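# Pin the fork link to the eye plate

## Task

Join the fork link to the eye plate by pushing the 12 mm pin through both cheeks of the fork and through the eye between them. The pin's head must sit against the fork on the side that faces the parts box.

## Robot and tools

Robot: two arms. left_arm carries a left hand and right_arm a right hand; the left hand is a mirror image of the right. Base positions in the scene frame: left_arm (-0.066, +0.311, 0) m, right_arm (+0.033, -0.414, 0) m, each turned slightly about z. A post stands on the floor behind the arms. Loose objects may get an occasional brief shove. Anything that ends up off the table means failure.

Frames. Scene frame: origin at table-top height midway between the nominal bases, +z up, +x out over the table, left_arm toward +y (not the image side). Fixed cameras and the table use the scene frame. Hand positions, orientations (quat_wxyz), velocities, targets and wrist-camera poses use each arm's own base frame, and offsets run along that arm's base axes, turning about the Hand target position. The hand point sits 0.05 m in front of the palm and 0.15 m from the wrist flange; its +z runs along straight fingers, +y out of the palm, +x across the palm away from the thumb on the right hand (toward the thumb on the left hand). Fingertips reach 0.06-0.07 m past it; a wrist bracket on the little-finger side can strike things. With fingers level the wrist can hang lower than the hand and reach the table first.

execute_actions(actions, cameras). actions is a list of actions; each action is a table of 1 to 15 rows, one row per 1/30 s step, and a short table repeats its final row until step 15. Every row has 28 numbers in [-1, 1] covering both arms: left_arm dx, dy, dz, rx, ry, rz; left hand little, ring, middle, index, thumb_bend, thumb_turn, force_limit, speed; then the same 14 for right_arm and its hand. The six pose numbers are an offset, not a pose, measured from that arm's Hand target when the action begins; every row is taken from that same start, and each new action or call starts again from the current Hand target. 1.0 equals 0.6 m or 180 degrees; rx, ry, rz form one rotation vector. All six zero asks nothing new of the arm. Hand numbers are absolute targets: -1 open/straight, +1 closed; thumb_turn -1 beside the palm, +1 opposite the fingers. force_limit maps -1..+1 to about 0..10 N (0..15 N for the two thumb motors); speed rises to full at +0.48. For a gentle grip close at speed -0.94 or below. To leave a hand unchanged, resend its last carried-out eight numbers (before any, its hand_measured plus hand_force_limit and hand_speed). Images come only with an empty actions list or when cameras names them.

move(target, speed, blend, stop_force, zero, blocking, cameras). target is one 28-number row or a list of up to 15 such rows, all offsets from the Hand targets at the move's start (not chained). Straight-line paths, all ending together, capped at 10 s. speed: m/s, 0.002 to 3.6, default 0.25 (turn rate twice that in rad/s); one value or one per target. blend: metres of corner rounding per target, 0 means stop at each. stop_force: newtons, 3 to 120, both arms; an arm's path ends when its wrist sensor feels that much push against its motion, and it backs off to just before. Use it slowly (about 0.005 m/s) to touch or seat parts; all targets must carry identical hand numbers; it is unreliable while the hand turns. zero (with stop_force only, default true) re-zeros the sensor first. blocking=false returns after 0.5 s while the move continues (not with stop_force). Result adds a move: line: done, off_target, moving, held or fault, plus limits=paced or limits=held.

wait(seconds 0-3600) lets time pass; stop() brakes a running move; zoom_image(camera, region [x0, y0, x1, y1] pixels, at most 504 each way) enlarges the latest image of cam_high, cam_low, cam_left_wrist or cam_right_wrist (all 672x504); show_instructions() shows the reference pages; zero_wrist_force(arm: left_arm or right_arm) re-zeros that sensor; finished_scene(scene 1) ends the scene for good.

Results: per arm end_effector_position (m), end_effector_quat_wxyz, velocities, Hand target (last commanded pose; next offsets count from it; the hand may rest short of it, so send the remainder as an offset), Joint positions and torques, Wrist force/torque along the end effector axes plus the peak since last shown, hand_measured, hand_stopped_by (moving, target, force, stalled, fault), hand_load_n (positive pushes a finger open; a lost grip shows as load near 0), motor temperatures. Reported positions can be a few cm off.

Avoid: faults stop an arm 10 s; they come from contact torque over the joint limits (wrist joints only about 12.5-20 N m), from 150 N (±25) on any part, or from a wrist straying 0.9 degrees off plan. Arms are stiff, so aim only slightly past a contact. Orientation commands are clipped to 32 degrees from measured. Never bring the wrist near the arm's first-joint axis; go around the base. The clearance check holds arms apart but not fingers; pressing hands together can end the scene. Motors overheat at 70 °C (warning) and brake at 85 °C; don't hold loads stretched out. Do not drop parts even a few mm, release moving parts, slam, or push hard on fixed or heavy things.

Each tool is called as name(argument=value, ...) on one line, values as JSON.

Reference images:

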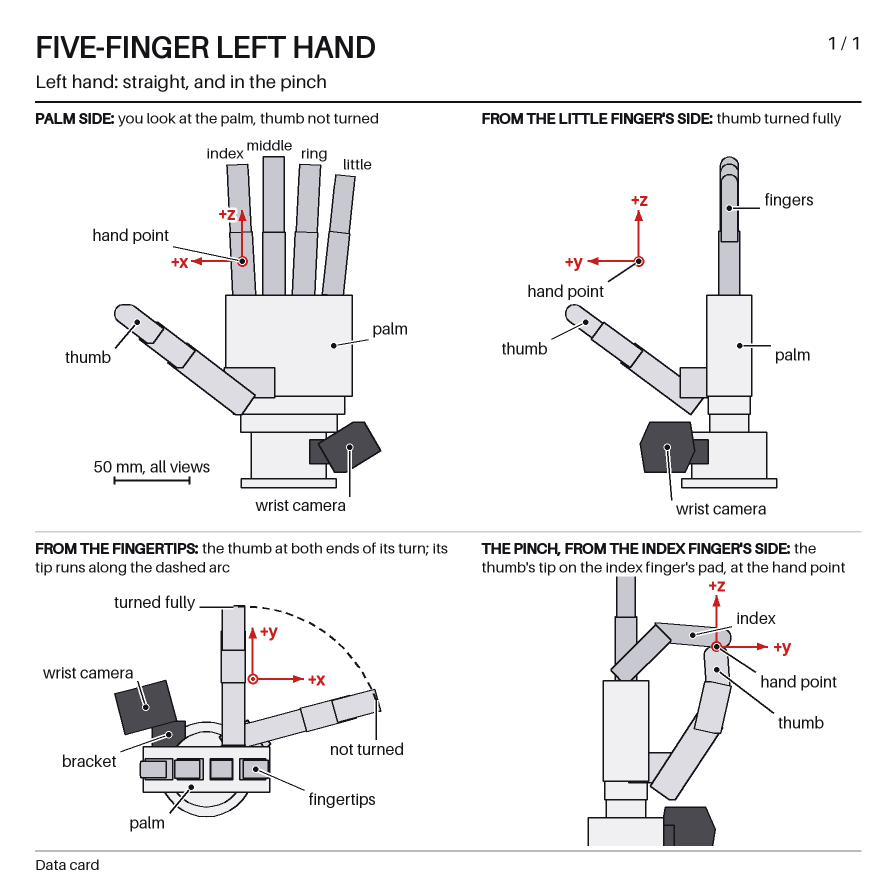

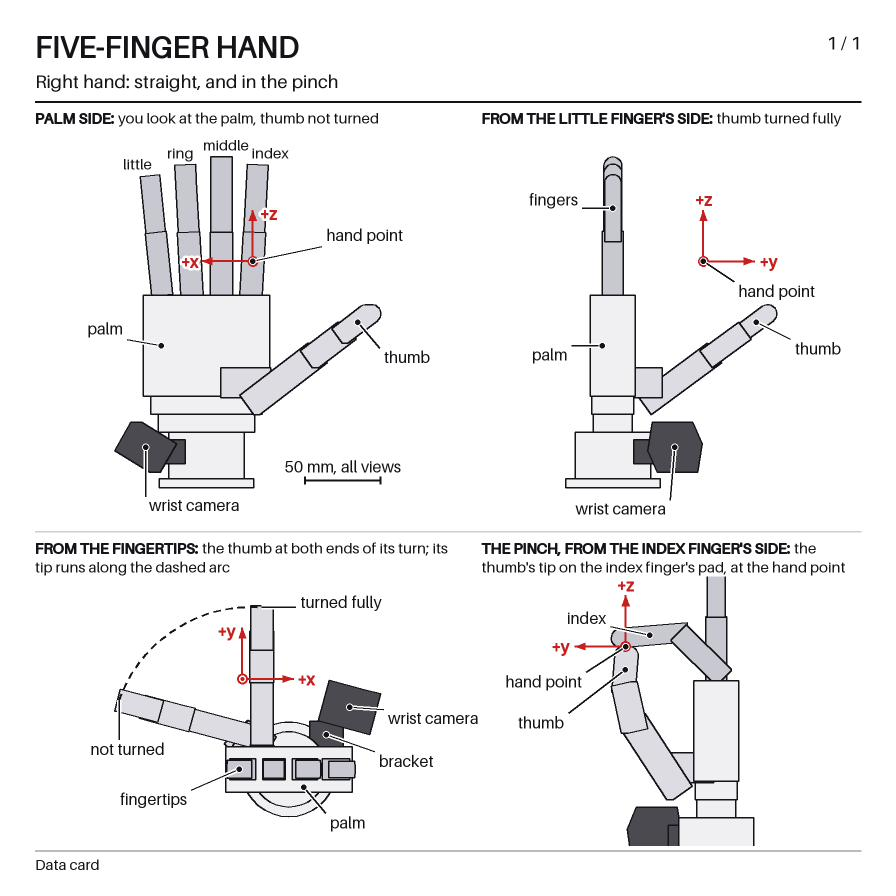

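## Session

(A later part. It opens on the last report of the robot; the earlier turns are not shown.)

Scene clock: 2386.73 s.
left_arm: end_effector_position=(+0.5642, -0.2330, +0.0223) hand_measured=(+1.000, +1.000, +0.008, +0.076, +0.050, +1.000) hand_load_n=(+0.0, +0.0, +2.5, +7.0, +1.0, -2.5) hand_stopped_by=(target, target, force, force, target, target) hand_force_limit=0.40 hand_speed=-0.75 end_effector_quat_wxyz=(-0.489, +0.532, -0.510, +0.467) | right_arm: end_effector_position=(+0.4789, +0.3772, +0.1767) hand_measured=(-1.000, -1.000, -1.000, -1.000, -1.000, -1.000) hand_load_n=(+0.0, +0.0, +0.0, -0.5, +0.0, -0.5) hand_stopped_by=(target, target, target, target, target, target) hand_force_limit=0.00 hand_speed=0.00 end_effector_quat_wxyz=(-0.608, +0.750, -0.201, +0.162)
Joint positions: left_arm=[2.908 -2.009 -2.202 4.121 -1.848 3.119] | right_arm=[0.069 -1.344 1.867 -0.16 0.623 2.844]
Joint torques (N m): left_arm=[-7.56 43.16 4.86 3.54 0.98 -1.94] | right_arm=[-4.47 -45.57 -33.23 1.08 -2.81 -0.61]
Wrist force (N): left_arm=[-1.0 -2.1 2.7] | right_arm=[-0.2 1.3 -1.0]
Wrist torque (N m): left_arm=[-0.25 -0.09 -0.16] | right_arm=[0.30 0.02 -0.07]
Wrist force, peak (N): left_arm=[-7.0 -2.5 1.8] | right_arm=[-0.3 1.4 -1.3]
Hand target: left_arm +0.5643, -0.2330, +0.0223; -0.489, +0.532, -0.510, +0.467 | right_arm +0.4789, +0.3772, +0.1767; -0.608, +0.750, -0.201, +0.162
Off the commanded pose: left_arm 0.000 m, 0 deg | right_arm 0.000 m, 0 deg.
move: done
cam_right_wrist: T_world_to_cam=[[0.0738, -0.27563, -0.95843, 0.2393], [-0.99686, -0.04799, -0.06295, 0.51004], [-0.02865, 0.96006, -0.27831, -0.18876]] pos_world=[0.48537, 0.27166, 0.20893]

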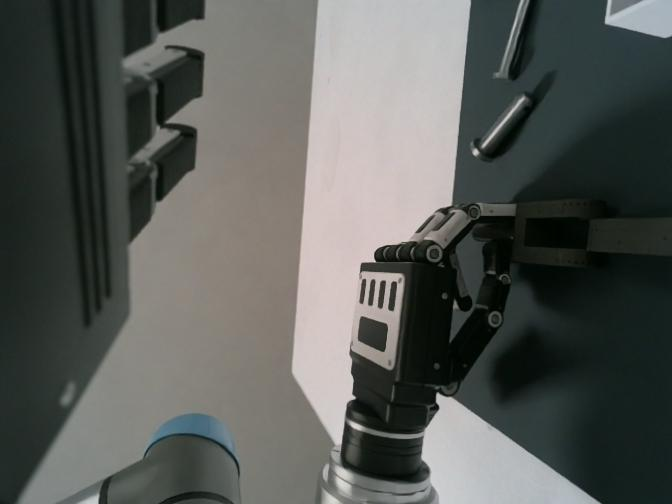

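move(target=[[0,0.003,0,0,0,0,1,1,0.3,0.3,0.05,1,0.4,-0.75,0,0,0,0,0,0,-1,-1,-1,-1,-1,-1,0,0],[-0.0013,0.002,0,0,0,0.002,1,1,0.3,0.3,0.05,1,0.4,-0.75,0,0,0,0,0,0,-1,-1,-1,-1,-1,-1,0,0],[-0.0013,-0.0005,0,0,0,0.002,1,1,0.3,0.3,0.05,1,0.4,-0.75,0,0,0,0,0,0,-1,-1,-1,-1,-1,-1,0,0]], speed=0.015, cameras=["cam_right_wrist"])

zoom_image(camera="cam_right_wrist", region=[490, 185, 610, 275])

zoom_image(camera="cam_right_wrist", region=[550, 205, 614, 253])

Scene clock: 2417.50 s.
left_arm: end_effector_position=(+0.5635, -0.2335, +0.0223) hand_measured=(+1.000, +1.000, +0.008, +0.076, +0.050, +1.000) hand_load_n=(+0.0, +0.0, +2.5, +6.5, +1.5, -2.5) hand_stopped_by=(target, target, force, force, target, target) hand_force_limit=0.40 hand_speed=-0.75 end_effector_quat_wxyz=(-0.490, +0.534, -0.508, +0.465) | right_arm: end_effector_position=(+0.4789, +0.3772, +0.1767) hand_measured=(-1.000, -1.000, -1.000, -1.000, -1.000, -1.000) hand_load_n=(+0.0, +0.0, +0.0, +0.0, +0.0, -0.5) hand_stopped_by=(target, target, target, target, target, target) hand_force_limit=0.00 hand_speed=0.00 end_effector_quat_wxyz=(-0.608, +0.750, -0.201, +0.162)
Joint positions: left_arm=[2.902 -2.01 -2.201 4.12 -1.859 3.117] | right_arm=[0.069 -1.344 1.867 -0.16 0.623 2.844]
Joint torques (N m): left_arm=[7.25 32.93 10.76 0.58 1.46 -2.54] | right_arm=[-3.95 -45.11 -32.71 1.01 -2.79 -0.68]
Wrist force (N): left_arm=[-1.1 -1.1 3.2] | right_arm=[-0.4 1.3 -0.8]
Wrist torque (N m): left_arm=[-0.25 -0.07 -0.19] | right_arm=[0.28 0.04 -0.09]
Wrist force, peak (N): left_arm=[-1.0 -1.9 3.0] | right_arm=[-0.4 1.6 -1.1]
Hand target: left_arm +0.5635, -0.2333, +0.0223; -0.490, +0.534, -0.508, +0.465 | right_arm +0.4789, +0.3772, +0.1767; -0.608, +0.750, -0.201, +0.162
Off the commanded pose: left_arm 0.000 m, 0 deg | right_arm 0.000 m, 0 deg.
move: done
cam_right_wrist: T_world_to_cam=[[0.0738, -0.27563, -0.95843, 0.2393], [-0.99686, -0.04799, -0.06295, 0.51004], [-0.02865, 0.96006, -0.27831, -0.18876]] pos_world=[0.48537, 0.27166, 0.20893]

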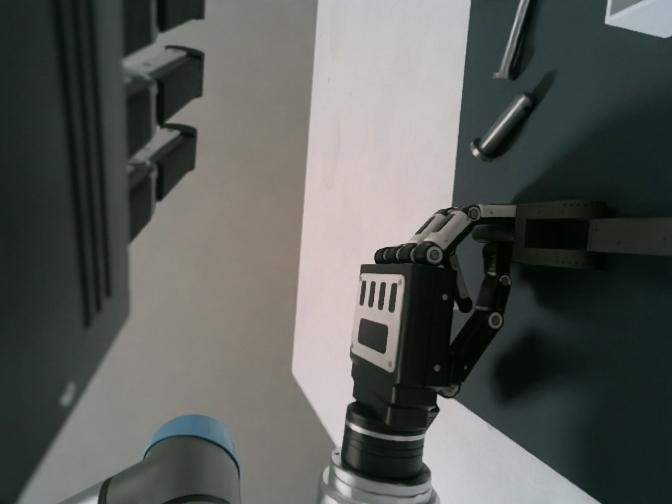

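Scaled by 4.200 from the camera's image (finer frame: 960x720).

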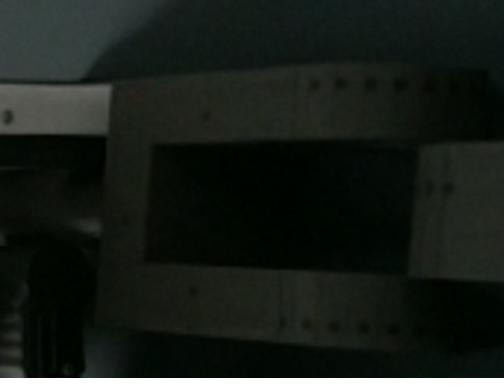

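Scaled by 7.875 from the camera's image (finer frame: 960x720).

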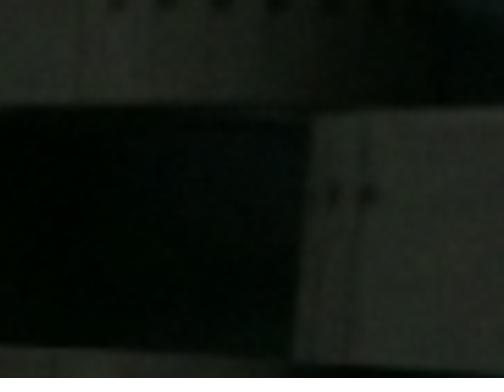

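move(target=[[-0.0003,0.0015,0,0,0,0,1,1,0.3,0.3,0.05,1,0.4,-0.75,0,0,0,0,0,0,-1,-1,-1,-1,-1,-1,0,0],[-0.001,0.0015,0,0,0,0,1,1,0.3,0.3,0.05,1,0.4,-0.75,0,0,0,0,0,0,-1,-1,-1,-1,-1,-1,0,0],[-0.001,-0.003,0,0,0,0,1,1,0.3,0.3,0.05,1,0.4,-0.75,0,0,0,0,0,0,-1,-1,-1,-1,-1,-1,0,0]], speed=0.015, cameras=["cam_right_wrist"])

zoom_image(camera="cam_right_wrist", region=[490, 185, 610, 275])

zoom_image(camera="cam_right_wrist", region=[550, 205, 614, 253])

Scene clock: 2452.43 s.
left_arm: end_effector_position=(+0.5629, -0.2353, +0.0223) hand_measured=(+1.000, +1.000, +0.008, +0.076, +0.050, +1.000) hand_load_n=(+0.0, +0.0, +2.0, +6.5, +1.0, -2.5) hand_stopped_by=(target, target, force, force, target, target) hand_force_limit=0.40 hand_speed=-0.75 end_effector_quat_wxyz=(-0.490, +0.534, -0.508, +0.465) | right_arm: end_effector_position=(+0.4789, +0.3772, +0.1767) hand_measured=(-1.000, -1.000, -1.000, -1.000, -1.000, -1.000) hand_load_n=(+0.0, +0.0, +0.0, -0.5, +0.0, +0.0) hand_stopped_by=(target, target, target, target, target, target) hand_force_limit=0.00 hand_speed=0.00 end_effector_quat_wxyz=(-0.608, +0.750, -0.201, +0.162)
Joint positions: left_arm=[2.897 -2.01 -2.2 4.119 -1.865 3.117] | right_arm=[0.069 -1.344 1.867 -0.16 0.623 2.844]
Joint torques (N m): left_arm=[8.43 31 9.23 0.84 2.51 -2.61] | right_arm=[-4.62 -44.85 -32.64 1.08 -2.82 -0.7]
Wrist force (N): left_arm=[-3.8 -1.5 2.3] | right_arm=[-0.6 1.3 -1.1]
Wrist torque (N m): left_arm=[-0.25 0.01 -0.20] | right_arm=[0.30 0.08 -0.10]
Wrist force, peak (N): left_arm=[-3.8 -1.5 2.3] | right_arm=[-0.4 1.4 -1.2]
Hand target: left_arm +0.5629, -0.2351, +0.0223; -0.490, +0.534, -0.508, +0.465 | right_arm +0.4789, +0.3772, +0.1767; -0.608, +0.750, -0.201, +0.162
Off the commanded pose: left_arm 0.000 m, 0 deg | right_arm 0.000 m, 0 deg.
move: done
cam_right_wrist: T_world_to_cam=[[0.0738, -0.27563, -0.95843, 0.2393], [-0.99686, -0.04799, -0.06295, 0.51004], [-0.02865, 0.96006, -0.27831, -0.18876]] pos_world=[0.48537, 0.27166, 0.20893]

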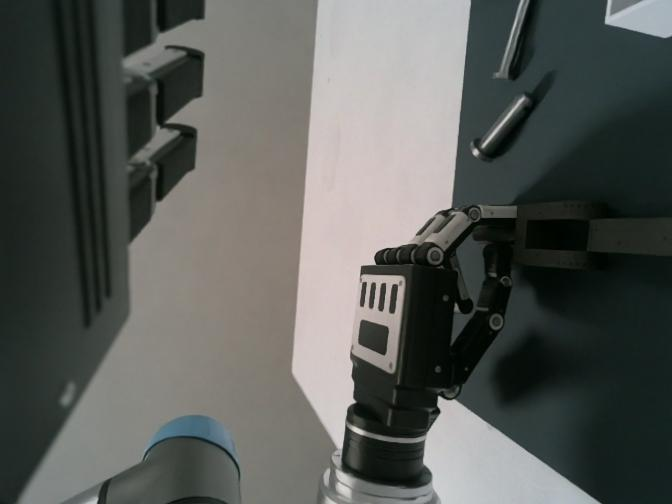

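Scaled by 4.200 from the camera's image (finer frame: 960x720).

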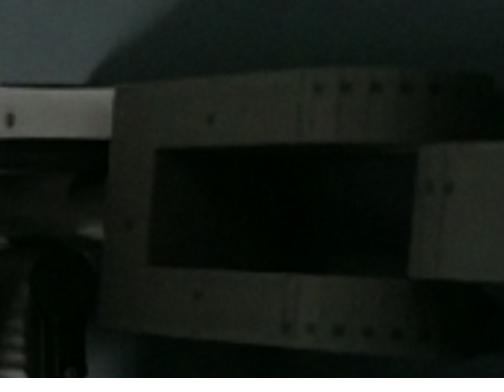

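Scaled by 7.875 from the camera's image (finer frame: 960x720).

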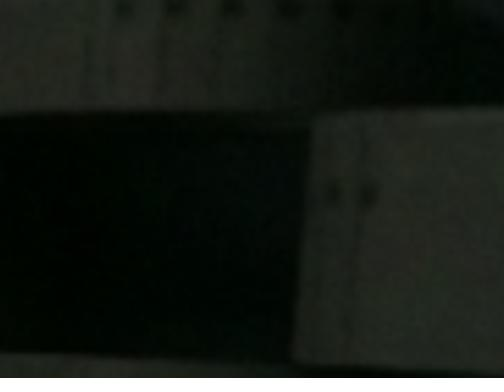

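move(target=[-0.0002,-0.005,0,0,0,0,1,1,0.3,0.3,0.05,1,0.4,-0.75,0,0,0,0,0,0,-1,-1,-1,-1,-1,-1,0,0], speed=0.01, stop_force=6, cameras=["cam_right_wrist"])

zoom_image(camera="cam_right_wrist", region=[490, 185, 610, 275])

zoom_image(camera="cam_right_wrist", region=[550, 205, 614, 253])

Scene clock: 2461.80 s.
left_arm: end_effector_position=(+0.5628, -0.2382, +0.0223) hand_measured=(+1.000, +1.000, +0.008, +0.076, +0.050, +1.000) hand_load_n=(+0.0, +0.0, +1.5, +6.5, +1.0, -2.0) hand_stopped_by=(target, target, force, force, target, target) hand_force_limit=0.40 hand_speed=-0.75 end_effector_quat_wxyz=(-0.490, +0.534, -0.508, +0.465) | right_arm: end_effector_position=(+0.4789, +0.3772, +0.1767) hand_measured=(-1.000, -1.000, -1.000, -1.000, -1.000, -1.000) hand_load_n=(+0.0, +0.0, -0.5, +0.0, +0.0, -0.5) hand_stopped_by=(target, target, target, target, target, target) hand_force_limit=0.00 hand_speed=0.00 end_effector_quat_wxyz=(-0.608, +0.750, -0.201, +0.162)
Joint positions: left_arm=[2.889 -2.013 -2.195 4.117 -1.872 3.116] | right_arm=[0.069 -1.344 1.867 -0.16 0.623 2.844]
Joint torques (N m): left_arm=[6.91 32.14 7.8 1.64 3.09 -2.15] | right_arm=[-4.45 -44.18 -32.86 1 -2.84 -0.69]
Wrist force (N): left_arm=[-5.7 -2.8 1.3] | right_arm=[-0.2 1.3 -1.0]
Wrist torque (N m): left_arm=[-0.30 0.00 -0.17] | right_arm=[0.30 0.03 -0.07]
Wrist force, peak (N): left_arm=[-5.7 -2.8 1.3] | right_arm=[-0.2 1.4 -1.3]
Hand target: left_arm +0.5628, -0.2381, +0.0223; -0.490, +0.534, -0.508, +0.465 | right_arm +0.4789, +0.3772, +0.1767; -0.608, +0.750, -0.201, +0.162
Off the commanded pose: left_arm 0.000 m, 0 deg | right_arm 0.000 m, 0 deg.
move: done
cam_right_wrist: T_world_to_cam=[[0.0738, -0.27563, -0.95843, 0.2393], [-0.99686, -0.04799, -0.06295, 0.51004], [-0.02865, 0.96006, -0.27831, -0.18876]] pos_world=[0.48537, 0.27166, 0.20893]

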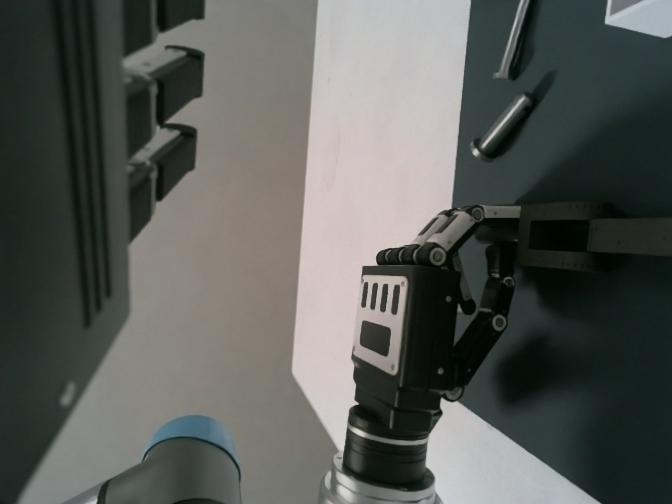

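Scaled by 4.200 from the camera's image (finer frame: 960x720).

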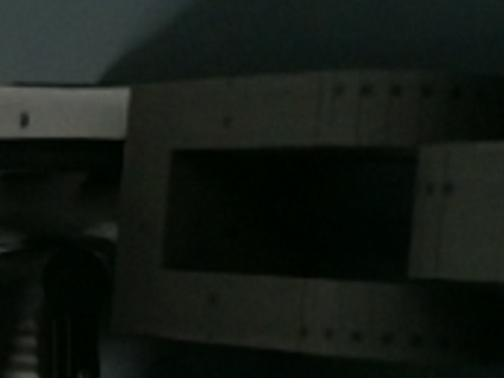

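Scaled by 7.875 from the camera's image (finer frame: 960x720).

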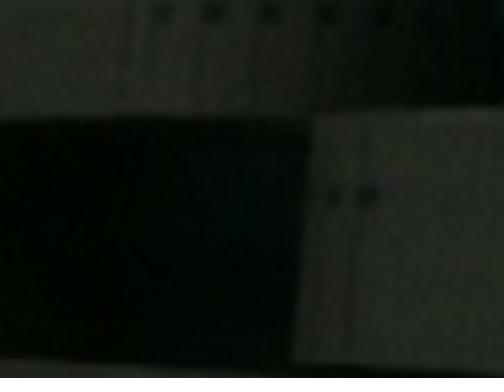

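move(target=[0,-0.0067,0,0,0,0,1,1,0.3,0.3,0.05,1,0.4,-0.75,0,0,0,0,0,0,-1,-1,-1,-1,-1,-1,0,0], speed=0.01, stop_force=6, cameras=["cam_right_wrist"])

zoom_image(camera="cam_right_wrist", region=[490, 185, 610, 275])

Scene clock: 2469.87 s.
left_arm: end_effector_position=(+0.5627, -0.2422, +0.0223) hand_measured=(+1.000, +1.000, +0.008, +0.076, +0.050, +1.000) hand_load_n=(+0.0, +0.5, +1.0, +6.5, +1.5, -2.5) hand_stopped_by=(target, target, force, force, target, target) hand_force_limit=0.40 hand_speed=-0.75 end_effector_quat_wxyz=(-0.490, +0.534, -0.508, +0.465) | right_arm: end_effector_position=(+0.4789, +0.3772, +0.1767) hand_measured=(-1.000, -1.000, -1.000, -1.000, -1.000, -1.000) hand_load_n=(+0.0, +0.0, +0.0, +0.0, +0.0, +0.0) hand_stopped_by=(target, target, target, target, target, target) hand_force_limit=0.00 hand_speed=0.00 end_effector_quat_wxyz=(-0.608, +0.750, -0.201, +0.162)
Joint positions: left_arm=[2.878 -2.016 -2.188 4.113 -1.883 3.115] | right_arm=[0.069 -1.344 1.867 -0.16 0.623 2.844]
Joint torques (N m): left_arm=[10.87 42.29 6.31 3.33 2.86 -1.02] | right_arm=[-4.49 -43.82 -32.11 1.04 -2.79 -0.65]
Wrist force (N): left_arm=[-4.9 -3.3 0.9] | right_arm=[-0.4 1.1 -1.0]
Wrist torque (N m): left_arm=[-0.29 -0.07 -0.14] | right_arm=[0.27 0.04 -0.09]
Wrist force, peak (N): left_arm=[-6.1 -3.0 0.9] | right_arm=[-0.6 1.3 -1.2]
Hand target: left_arm +0.5628, -0.2422, +0.0223; -0.490, +0.534, -0.508, +0.465 | right_arm +0.4789, +0.3772, +0.1767; -0.608, +0.750, -0.201, +0.162
Off the commanded pose: left_arm 0.000 m, 0 deg | right_arm 0.000 m, 0 deg.
move: done
cam_right_wrist: T_world_to_cam=[[0.0738, -0.27563, -0.95843, 0.2393], [-0.99686, -0.04799, -0.06295, 0.51004], [-0.02865, 0.96006, -0.27831, -0.18876]] pos_world=[0.48537, 0.27166, 0.20893]

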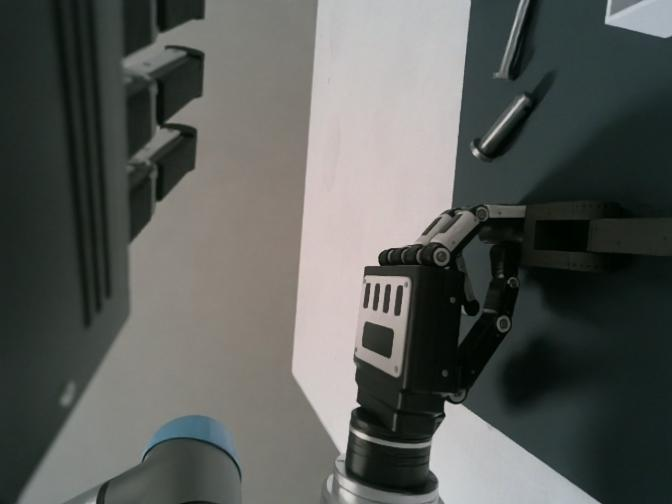

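Scaled by 4.200 from the camera's image (finer frame: 960x720).

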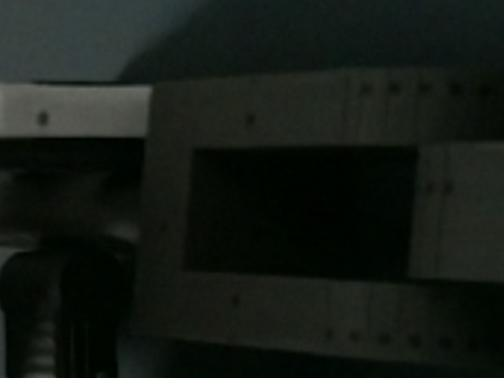

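move(target=[-0.0003,-0.0133,0,0,0,0,1,1,0.3,0.3,0.05,1,0.4,-0.75,0,0,0,0,0,0,-1,-1,-1,-1,-1,-1,0,0], speed=0.01, stop_force=6, cameras=["cam_right_wrist"])

zoom_image(camera="cam_right_wrist", region=[500, 185, 640, 290])

Scene clock: 2477.53 s.
left_arm: end_effector_position=(+0.5626, -0.2502, +0.0223) hand_measured=(+1.000, +1.000, +0.008, +0.076, +0.050, +1.000) hand_load_n=(+0.0, +0.0, +1.5, +6.5, +1.5, -2.5) hand_stopped_by=(target, target, force, force, target, target) hand_force_limit=0.40 hand_speed=-0.75 end_effector_quat_wxyz=(-0.490, +0.534, -0.508, +0.465) | right_arm: end_effector_position=(+0.4789, +0.3772, +0.1767) hand_measured=(-1.000, -1.000, -1.000, -1.000, -1.000, -1.000) hand_load_n=(+0.0, -0.5, +0.0, +0.0, +0.0, -0.5) hand_stopped_by=(target, target, target, target, target, target) hand_force_limit=0.00 hand_speed=0.00 end_effector_quat_wxyz=(-0.608, +0.750, -0.201, +0.162)
Joint positions: left_arm=[2.857 -2.023 -2.175 4.106 -1.904 3.113] | right_arm=[0.069 -1.344 1.867 -0.16 0.623 2.844]
Joint torques (N m): left_arm=[10.08 43.34 6 3.37 2.64 -0.54] | right_arm=[-4.2 -43.14 -32.6 1.09 -2.77 -0.72]
Wrist force (N): left_arm=[-4.8 -3.2 0.8] | right_arm=[-0.4 1.1 -0.7]
Wrist torque (N m): left_arm=[-0.26 -0.05 -0.14] | right_arm=[0.24 0.05 -0.10]
Wrist force, peak (N): left_arm=[-6.0 -2.9 1.0] | right_arm=[-0.4 1.6 -1.0]
Hand target: left_arm +0.5626, -0.2501, +0.0223; -0.490, +0.534, -0.508, +0.465 | right_arm +0.4789, +0.3772, +0.1767; -0.608, +0.750, -0.201, +0.162
Off the commanded pose: left_arm 0.000 m, 0 deg | right_arm 0.000 m, 0 deg.
move: done
cam_right_wrist: T_world_to_cam=[[0.0738, -0.27563, -0.95843, 0.2393], [-0.99686, -0.04799, -0.06295, 0.51004], [-0.02865, 0.96006, -0.27831, -0.18876]] pos_world=[0.48537, 0.27166, 0.20893]

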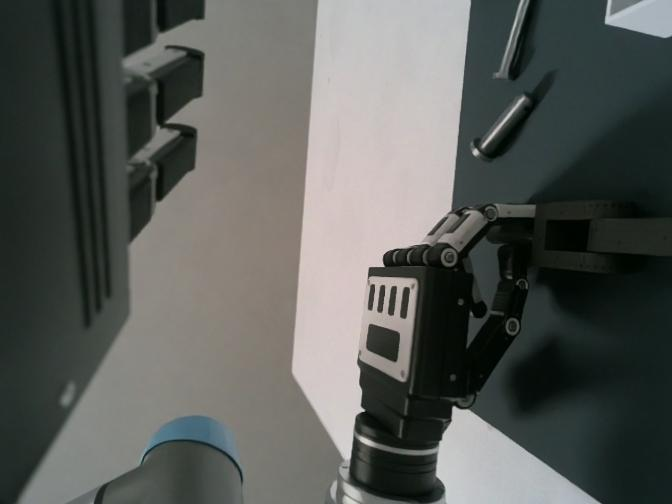

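Scaled by 3.600 from the camera's image (finer frame: 960x720).

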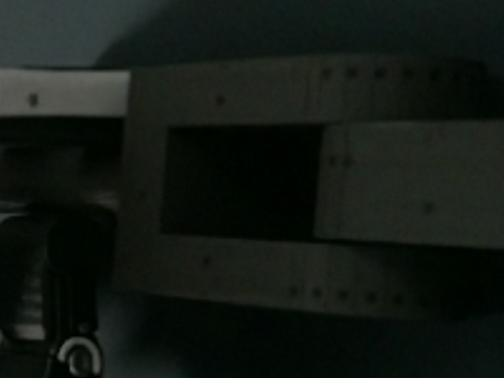

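move(target=[-0.0004,-0.0133,0,0,0,0,1,1,0.3,0.3,0.05,1,0.4,-0.75,0,0,0,0,0,0,-1,-1,-1,-1,-1,-1,0,0], speed=0.01, stop_force=6, cameras=["cam_right_wrist","cam_low","cam_high"])

zoom_image(camera="cam_right_wrist", region=[500, 185, 640, 290])

zoom_image(camera="cam_low", region=[130, 220, 270, 325])

Scene clock: 2491.57 s.
left_arm: end_effector_position=(+0.5623, -0.2581, +0.0223) hand_measured=(+1.000, +1.000, +0.008, +0.076, +0.050, +1.000) hand_load_n=(+0.0, +0.0, +1.5, +6.5, +1.5, -2.5) hand_stopped_by=(target, target, force, force, target, target) hand_force_limit=0.40 hand_speed=-0.75 end_effector_quat_wxyz=(-0.490, +0.534, -0.508, +0.465) | right_arm: end_effector_position=(+0.4789, +0.3772, +0.1767) hand_measured=(-1.000, -1.000, -1.000, -1.000, -1.000, -1.000) hand_load_n=(+0.0, +0.0, +0.0, +0.0, +0.0, +0.0) hand_stopped_by=(target, target, target, target, target, target) hand_force_limit=0.00 hand_speed=0.00 end_effector_quat_wxyz=(-0.608, +0.750, -0.201, +0.162)
Joint positions: left_arm=[2.836 -2.03 -2.161 4.099 -1.925 3.111] | right_arm=[0.069 -1.344 1.867 -0.16 0.623 2.844]
Joint torques (N m): left_arm=[9.42 44.76 5.46 3.46 2.58 -0.42] | right_arm=[-4.9 -43.14 -32.44 1.05 -2.82 -0.62]
Wrist force (N): left_arm=[-4.6 -3.3 1.1] | right_arm=[-0.3 1.0 -1.0]
Wrist torque (N m): left_arm=[-0.31 -0.09 -0.13] | right_arm=[0.24 0.04 -0.09]
Wrist force, peak (N): left_arm=[-6.0 -3.0 1.2] | right_arm=[-0.2 1.6 -1.0]
Hand target: left_arm +0.5623, -0.2581, +0.0223; -0.490, +0.534, -0.508, +0.465 | right_arm +0.4789, +0.3772, +0.1767; -0.608, +0.750, -0.201, +0.162
Off the commanded pose: left_arm 0.000 m, 0 deg | right_arm 0.000 m, 0 deg.
move: done
cam_right_wrist: T_world_to_cam=[[0.0738, -0.27563, -0.95843, 0.2393], [-0.99686, -0.04799, -0.06295, 0.51004], [-0.02865, 0.96006, -0.27831, -0.18876]] pos_world=[0.48537, 0.27166, 0.20893]
Images, in order (width x height): cam_high 672x504, cam_low 672x504, cam_right_wrist 672x504.

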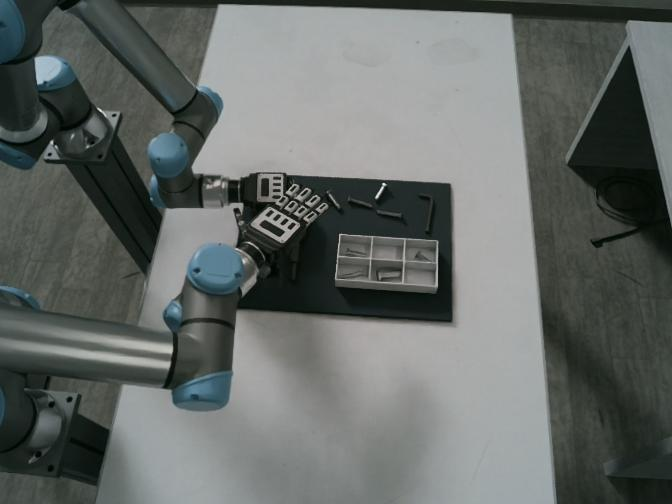

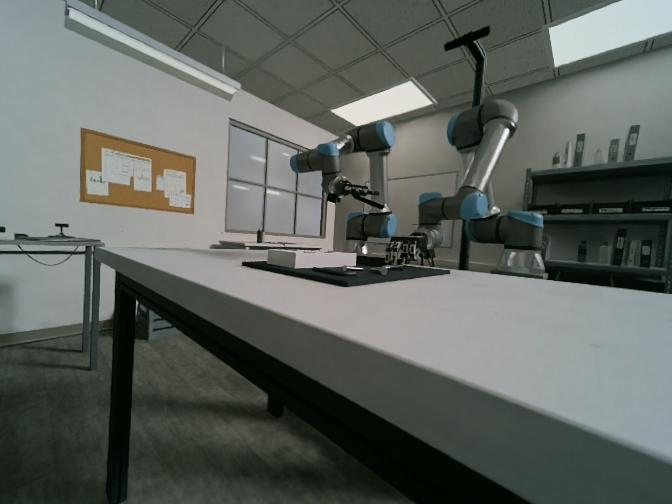

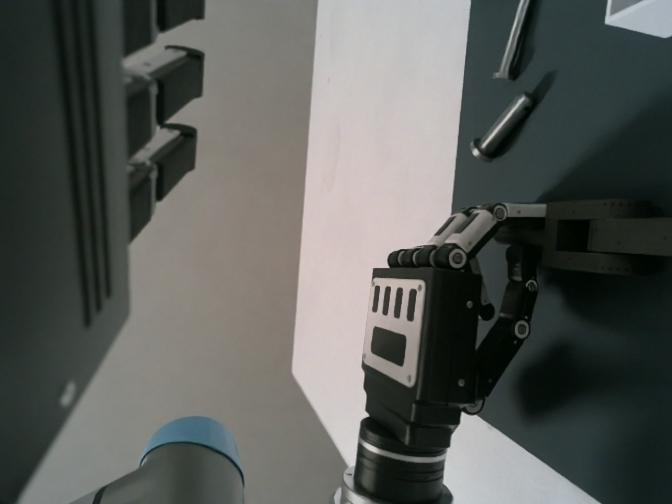

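Scaled by 3.600 from the camera's image (finer frame: 960x720).

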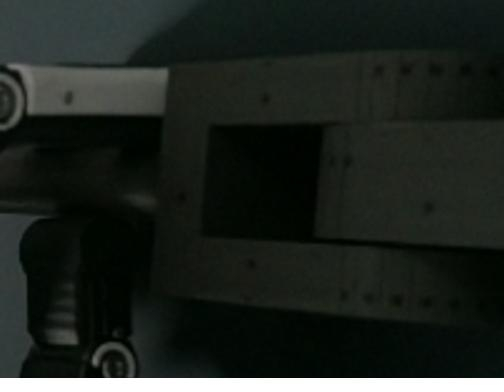

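Scaled by 3.600 from the camera's image (finer frame: 960x720).

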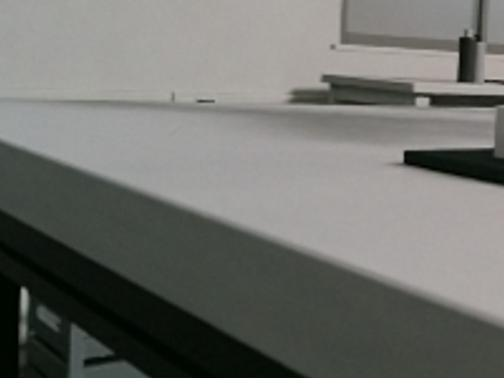

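zoom_image(camera="cam_low", region=[340, 225, 430, 290])

zoom_image(camera="cam_high", region=[270, 190, 370, 290])

Scaled by 5.600 from the camera's image (finer frame: 960x720).

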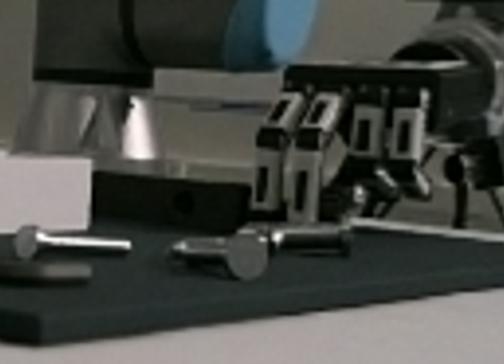

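Scaled by 5.040 from the camera's image (finer frame: 960x720).

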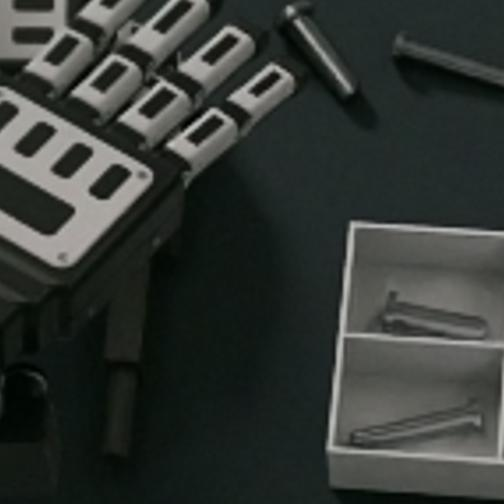

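zoom_image(camera="cam_right_wrist", region=[574, 195, 638, 243])

zoom_image(camera="cam_right_wrist", region=[580, 235, 644, 283])

Scaled by 7.875 from the camera's image (finer frame: 960x720).

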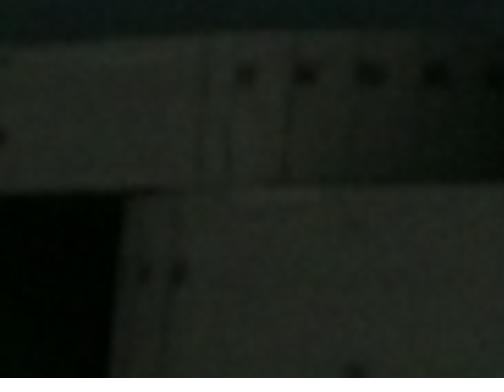

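Scaled by 7.875 from the camera's image (finer frame: 960x720).

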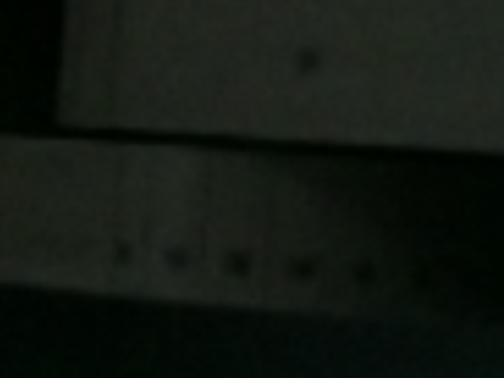

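move(target=[[0,0,0.0008,0,0,0,1,1,0.3,0.3,0.05,1,0.4,-0.75,0.035,-0.029,0.239,0,0,0,1,1,1,1,-1,-1,0,0],[0,0,0.0008,0,0,0,1,1,0.3,0.3,0.05,1,0.4,-0.75,0.2437,0.0705,0.2388,-0.378,0.2548,0.2442,1,1,1,1,-1,-1,0,0]], speed=0.12, cameras=["cam_high","cam_right_wrist"])

Scene clock: 2669.53 s.
left_arm: end_effector_position=(+0.5623, -0.2581, +0.0228) hand_measured=(+1.000, +1.000, +0.008, +0.076, +0.050, +1.000) hand_load_n=(+0.0, +0.0, +1.0, +6.5, +1.0, -2.5) hand_stopped_by=(target, target, force, force, target, target) hand_force_limit=0.40 hand_speed=-0.75 end_effector_quat_wxyz=(-0.490, +0.534, -0.508, +0.465) | right_arm: end_effector_position=(+0.6240, +0.4189, +0.3192) hand_measured=(+1.000, +1.000, +1.000, +1.000, -1.000, -1.000) hand_load_n=(+0.0, +0.0, +0.0, +0.0, +0.0, +0.0) hand_stopped_by=(target, target, target, target, target, target) hand_force_limit=0.00 hand_speed=0.00 end_effector_quat_wxyz=(-0.353, +0.913, -0.053, +0.197)
Joint positions: left_arm=[2.836 -2.029 -2.161 4.097 -1.925 3.111] | right_arm=[0.285 -0.584 0.035 1.428 1.063 2.159]
Joint torques (N m): left_arm=[10.03 33.96 24.29 3.7 -1.12 1.59] | right_arm=[0.09 -79.32 -32.86 3.23 -0.75 0.51]
Wrist force (N): left_arm=[-0.9 1.1 1.2] | right_arm=[-0.1 0.4 -0.3]
Wrist torque (N m): left_arm=[-0.15 -0.16 -0.20] | right_arm=[0.11 0.03 0.05]
Wrist force, peak (N): left_arm=[-4.8 -3.4 1.0] | right_arm=[-0.8 2.5 -1.1]
Hand target: left_arm +0.5623, -0.2581, +0.0228; -0.490, +0.534, -0.508, +0.465 | right_arm +0.6252, +0.4195, +0.3200; -0.195, +0.980, -0.036, -0.021
Off the commanded pose: left_arm 0.000 m, 0 deg | right_arm 0.001 m, 67 deg; orientation clipped.
elbow stopped short (right arm): the move would have taken joint 3 (elbow) straighter than the controller allows.
move: off_target (right_arm); limits=paced
cam_right_wrist: T_world_to_cam=[[0.22767, -0.77678, -0.58718, 0.37212], [-0.96672, -0.25256, -0.04072, 0.72547], [-0.11667, 0.57691, -0.80843, 0.19966]] pos_world=[0.6399, 0.3571, 0.40946]

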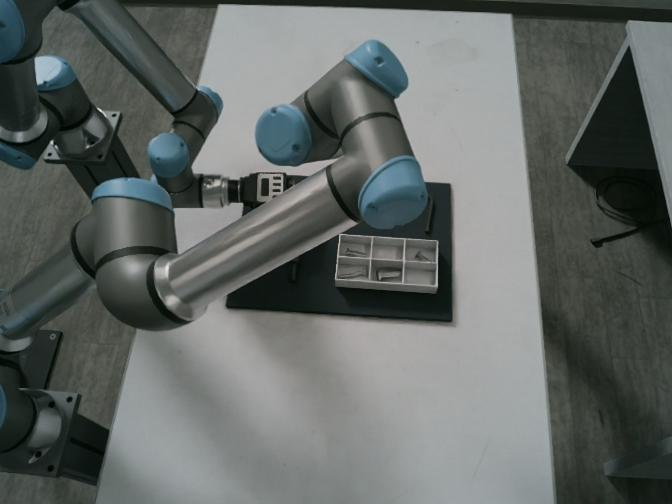

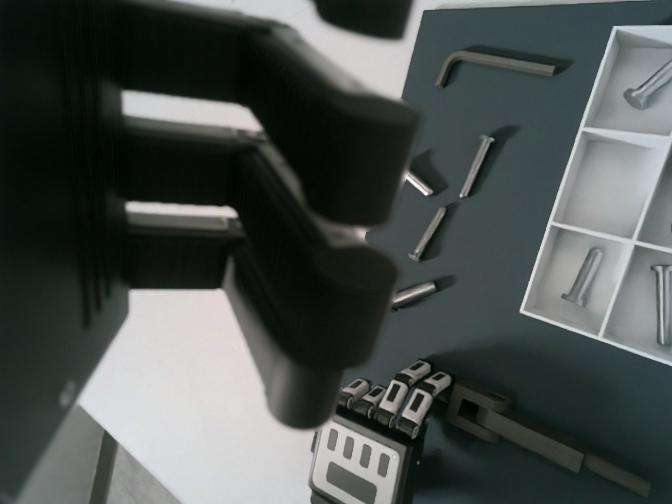

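move(target=[[0,0,0,0,0,0,1,1,0.3,0.3,0.05,1,0.4,-0.75,-0.0733,-0.0573,0,0.0414,-0.0194,0.0104,-1,-1,-1,-1,-1,-1,0,0],[0,0,0,0,0,0,1,1,0.3,0.3,0.05,1,0.4,-0.75,-0.0733,-0.0573,-0.16,0.0414,-0.0194,0.0104,-1,-1,-1,-1,-1,-1,0,0]], speed=0.12, cameras=["cam_high","cam_right_wrist"])

Scene clock: 2707.13 s.
left_arm: end_effector_position=(+0.5623, -0.2581, +0.0228) hand_measured=(+1.000, +1.000, +0.008, +0.076, +0.050, +1.000) hand_load_n=(+0.0, +0.0, +1.0, +6.5, +1.5, -2.5) hand_stopped_by=(target, target, force, force, target, target) hand_force_limit=0.40 hand_speed=-0.75 end_effector_quat_wxyz=(-0.490, +0.534, -0.508, +0.465) | right_arm: end_effector_position=(+0.5798, +0.3845, +0.2234) hand_measured=(-1.000, -1.000, -1.000, -1.000, -1.000, -1.000) hand_load_n=(+0.0, +0.0, +0.0, +0.0, +0.0, +0.0) hand_stopped_by=(target, target, target, target, target, target) hand_force_limit=0.00 hand_speed=0.00 end_effector_quat_wxyz=(-0.280, +0.959, -0.015, +0.034)
Joint positions: left_arm=[2.836 -2.029 -2.161 4.097 -1.925 3.111] | right_arm=[0.266 -0.432 0.035 1.722 1.05 1.934]
Joint torques (N m): left_arm=[9.52 31.36 24.66 3.55 -1.2 1.19] | right_arm=[-4.11 -84.48 -27.55 0.94 -2.94 0.77]
Wrist force (N): left_arm=[-1.0 1.0 1.5] | right_arm=[-0.4 0.1 0.0]
Wrist torque (N m): left_arm=[-0.18 -0.14 -0.20] | right_arm=[-0.03 0.07 0.05]
Wrist force, peak (N): left_arm=[-1.0 1.1 1.5] | right_arm=[-0.1 0.8 1.0]
Hand target: left_arm +0.5623, -0.2581, +0.0228; -0.490, +0.534, -0.508, +0.465 | right_arm +0.5812, +0.3852, +0.2240; -0.259, +0.966, -0.012, +0.003
Off the commanded pose: left_arm 0.000 m, 0 deg | right_arm 0.002 m, 4 deg.
elbow stopped short (right arm): the move would have taken joint 3 (elbow) straighter than the controller allows.
move: off_target (right_arm)
cam_right_wrist: T_world_to_cam=[[0.19201, -0.83454, -0.51641, 0.32627], [-0.87655, -0.38248, 0.29218, 0.59345], [-0.44136, 0.39656, -0.80495, 0.39374]] pos_world=[0.63132, 0.34313, 0.31204]

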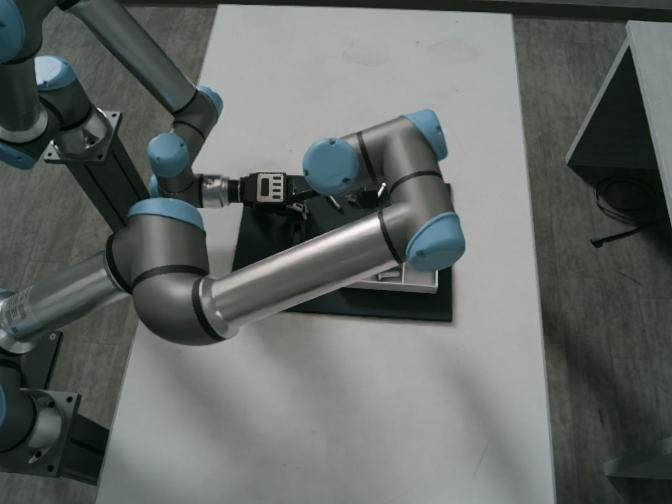

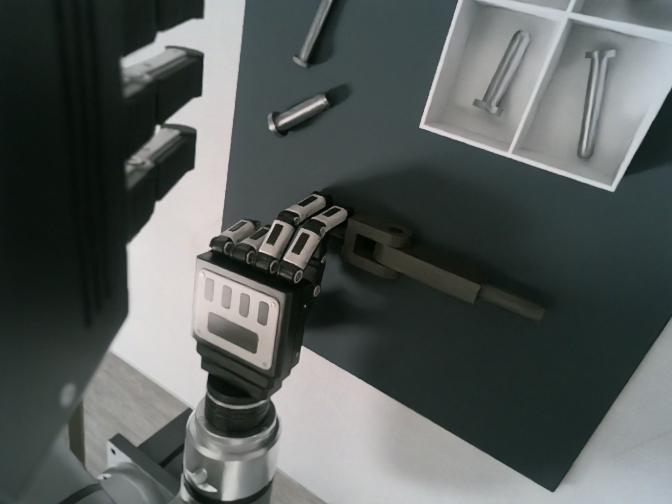

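zoom_image(camera="cam_right_wrist", region=[330, 195, 450, 285])

zoom_image(camera="cam_right_wrist", region=[370, 205, 434, 253])

Scaled by 4.200 from the camera's image (finer frame: 960x720).

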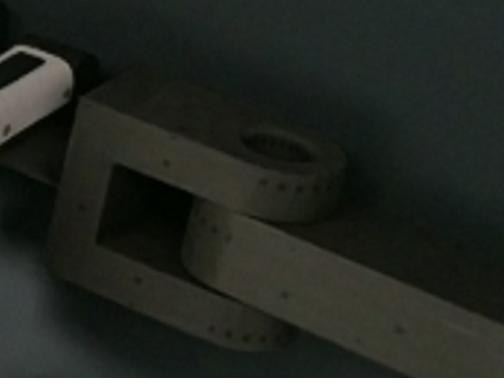

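Scaled by 7.875 from the camera's image (finer frame: 960x720).

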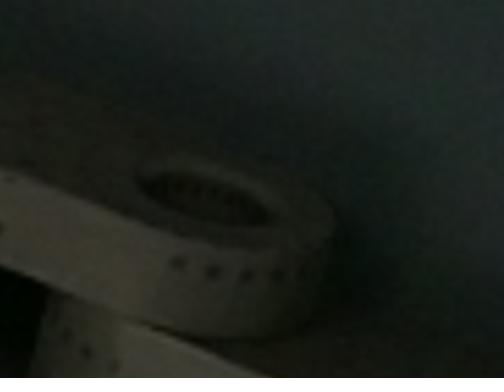

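move(target=[0,0,0,0,0,0,1,1,0.3,0.3,0.05,1,0.4,-0.75,-0.1687,-0.1087,0.21,0.3241,-0.0913,-0.1440,-1,-1,-1,-1,-1,-1,0,0], speed=0.2)

Scene clock: 2810.07 s.
left_arm: end_effector_position=(+0.5623, -0.2581, +0.0228) hand_measured=(+1.000, +1.000, +0.008, +0.076, +0.050, +1.000) hand_load_n=(+0.0, +0.0, +1.0, +6.5, +1.5, -2.5) hand_stopped_by=(target, target, force, force, target, target) hand_force_limit=0.40 hand_speed=-0.75 end_effector_quat_wxyz=(-0.490, +0.534, -0.508, +0.465) | right_arm: end_effector_position=(+0.4800, +0.3199, +0.3499) hand_measured=(-1.000, -1.000, -1.000, -1.000, -1.000, -1.000) hand_load_n=(+0.0, +0.0, -0.5, +0.0, +0.0, +0.0) hand_stopped_by=(target, target, target, target, target, target) hand_force_limit=0.00 hand_speed=0.00 end_effector_quat_wxyz=(+0.683, -0.682, +0.183, -0.183) end_effector_velocity=(+0.000, +0.000, +0.000) end_effector_angular_velocity=(+0.001, -0.002, +0.001)
Joint positions: left_arm=[2.836 -2.029 -2.161 4.097 -1.925 3.111] | right_arm=[-0.121 -1.61 1.809 -0.202 0.403 3.145]
Joint velocities: left_arm=[within noise] | right_arm=[0 0 0 -0.005 -0.001 0.003]
Joint torques (N m): left_arm=[10.89 32.32 25.09 3.64 -1.26 0.92] | right_arm=[6.02 -32.94 -30.74 -2.53 -1.25 0.69]
Wrist force (N): left_arm=[-0.9 0.9 1.3] | right_arm=[-0.4 1.1 -1.3]
Wrist torque (N m): left_arm=[-0.17 -0.15 -0.20] | right_arm=[0.30 0.07 -0.09]
Wrist force, peak (N): left_arm=[-0.9 1.1 1.5] | right_arm=[-0.9 1.5 -1.3]
Hand target: left_arm +0.5623, -0.2581, +0.0228; -0.490, +0.534, -0.508, +0.465 | right_arm +0.4800, +0.3199, +0.3500; +0.683, -0.682, +0.183, -0.183
Off the commanded pose: left_arm 0.000 m, 0 deg | right_arm 0.000 m, 0 deg.
move: done

move(target=[0,0,0,0,0,0,1,1,0.3,0.3,0.05,1,0.4,-0.75,0,0,0,0,0,0.3333,-1,-1,-1,-1,-1,-1,0,0], speed=0.2)

Scene clock: 2818.37 s.
left_arm: end_effector_position=(+0.5623, -0.2581, +0.0228) hand_measured=(+1.000, +1.000, +0.008, +0.076, +0.050, +1.000) hand_load_n=(+0.0, +0.0, +1.0, +6.5, +1.5, -2.5) hand_stopped_by=(target, target, force, force, target, target) hand_force_limit=0.40 hand_speed=-0.75 end_effector_quat_wxyz=(-0.490, +0.534, -0.508, +0.465) | right_arm: end_effector_position=(+0.4800, +0.3200, +0.3500) hand_measured=(-1.000, -1.000, -1.000, -1.000, -1.000, -1.000) hand_load_n=(+0.0, +0.0, +0.0, +0.0, +0.0, -0.5) hand_stopped_by=(target, target, target, target, target, target) hand_force_limit=0.00 hand_speed=0.00 end_effector_quat_wxyz=(+0.683, -0.683, -0.182, +0.183)
Joint positions: left_arm=[2.836 -2.029 -2.161 4.097 -1.925 3.111] | right_arm=[-0.023 -0.98 0.995 -0.013 -0.546 3.14]
Joint torques (N m): left_arm=[10.36 31.71 24.54 3.61 -1.3 0.88] | right_arm=[-4.06 -59.12 -27.1 0.22 -1.21 0.43]
Wrist force (N): left_arm=[-1.0 0.9 1.4] | right_arm=[-0.4 1.0 -1.2]
Wrist torque (N m): left_arm=[-0.19 -0.14 -0.20] | right_arm=[0.28 0.08 0.02]
Wrist force, peak (N): left_arm=[-1.0 0.9 1.6] | right_arm=[-0.7 1.5 -1.3]
Hand target: left_arm +0.5623, -0.2581, +0.0228; -0.490, +0.534, -0.508, +0.465 | right_arm +0.4800, +0.3199, +0.3500; +0.683, -0.683, -0.182, +0.183
Off the commanded pose: left_arm 0.000 m, 0 deg | right_arm 0.000 m, 0 deg.
move: done

move(target=[[0,0,0,0,0,0,1,1,0.3,0.3,0.05,1,0.4,-0.75,0.12,0.08,-0.02,-0.3269,-0.0831,-0.1585,-1,-1,-1,-1,-1,-1,0,0],[0,0,0,0,0,0,1,1,0.3,0.3,0.05,1,0.4,-0.75,0.1687,0.1087,-0.25,-0.3269,-0.0831,-0.1585,-1,-1,-1,-1,-1,-1,0,0]], speed=0.2, blend=0.03, cameras=["cam_high","cam_right_wrist"])

Scene clock: 2841.77 s.
left_arm: end_effector_position=(+0.5623, -0.2581, +0.0228) hand_measured=(+1.000, +1.000, +0.008, +0.076, +0.050, +1.000) hand_load_n=(+0.0, +0.0, +1.0, +6.5, +1.0, -2.5) hand_stopped_by=(target, target, force, force, target, target) hand_force_limit=0.40 hand_speed=-0.75 end_effector_quat_wxyz=(-0.490, +0.534, -0.508, +0.465) | right_arm: end_effector_position=(+0.5811, +0.3852, +0.2000) hand_measured=(-1.000, -1.000, -1.000, -1.000, -1.000, -1.000) hand_load_n=(+0.0, +0.0, +0.0, +0.0, +0.0, +0.0) hand_stopped_by=(target, target, target, target, target, target) hand_force_limit=0.00 hand_speed=0.00 end_effector_quat_wxyz=(-0.259, +0.966, -0.013, +0.003)
Joint positions: left_arm=[2.836 -2.029 -2.161 4.097 -1.925 3.111] | right_arm=[0.276 -1.09 1.372 -2.024 -1.072 5.059]
Joint torques (N m): left_arm=[9.44 32.28 22.76 3.74 -1.42 0.56] | right_arm=[-4.25 -54.94 -37.52 -5.75 -0.17 -0.59]
Wrist force (N): left_arm=[-0.9 0.8 1.3] | right_arm=[-0.9 0.6 0.0]
Wrist torque (N m): left_arm=[-0.21 -0.16 -0.19] | right_arm=[0.06 0.15 -0.12]
Wrist force, peak (N): left_arm=[-1.1 1.1 1.5] | right_arm=[-0.2 1.5 1.6]
Hand target: left_arm +0.5623, -0.2581, +0.0228; -0.490, +0.534, -0.508, +0.465 | right_arm +0.5812, +0.3852, +0.2000; -0.259, +0.966, -0.013, +0.004
Off the commanded pose: left_arm 0.000 m, 0 deg | right_arm 0.000 m, 0 deg.
move: done
cam_right_wrist: T_world_to_cam=[[0.17983, -0.85217, -0.49139, 0.32336], [-0.85018, -0.38592, 0.35814, 0.57444], [-0.49483, 0.35337, -0.7939, 0.42076]] pos_world=[0.63843, 0.34857, 0.2872]

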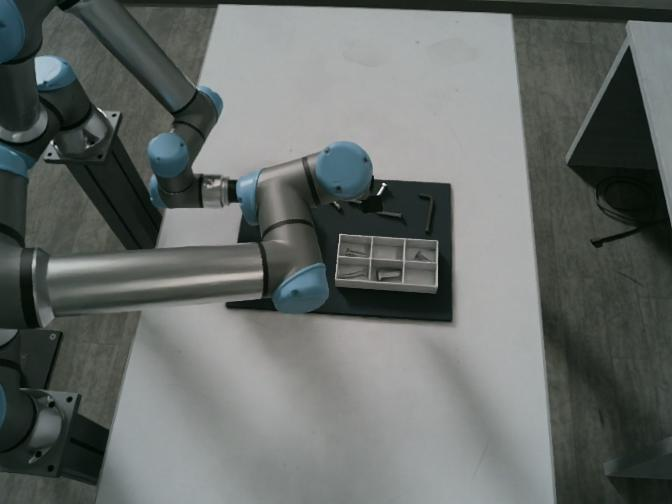

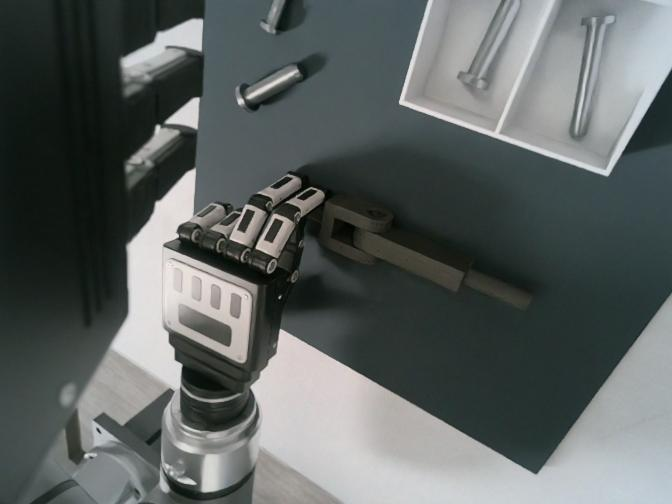

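zoom_image(camera="cam_right_wrist", region=[315, 180, 411, 252])

zoom_image(camera="cam_right_wrist", region=[345, 190, 401, 232])

Scaled by 5.250 from the camera's image (finer frame: 960x720).

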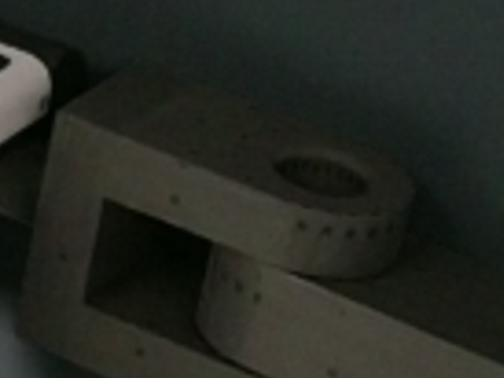

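Scaled by 9.000 from the camera's image (finer frame: 960x720).

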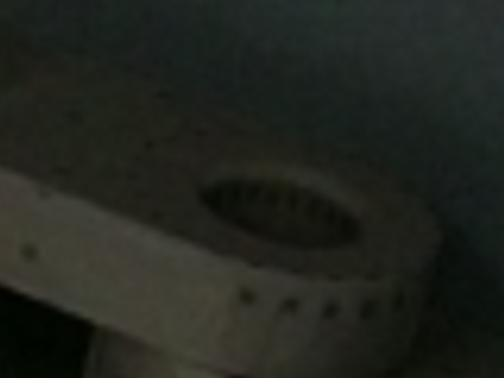

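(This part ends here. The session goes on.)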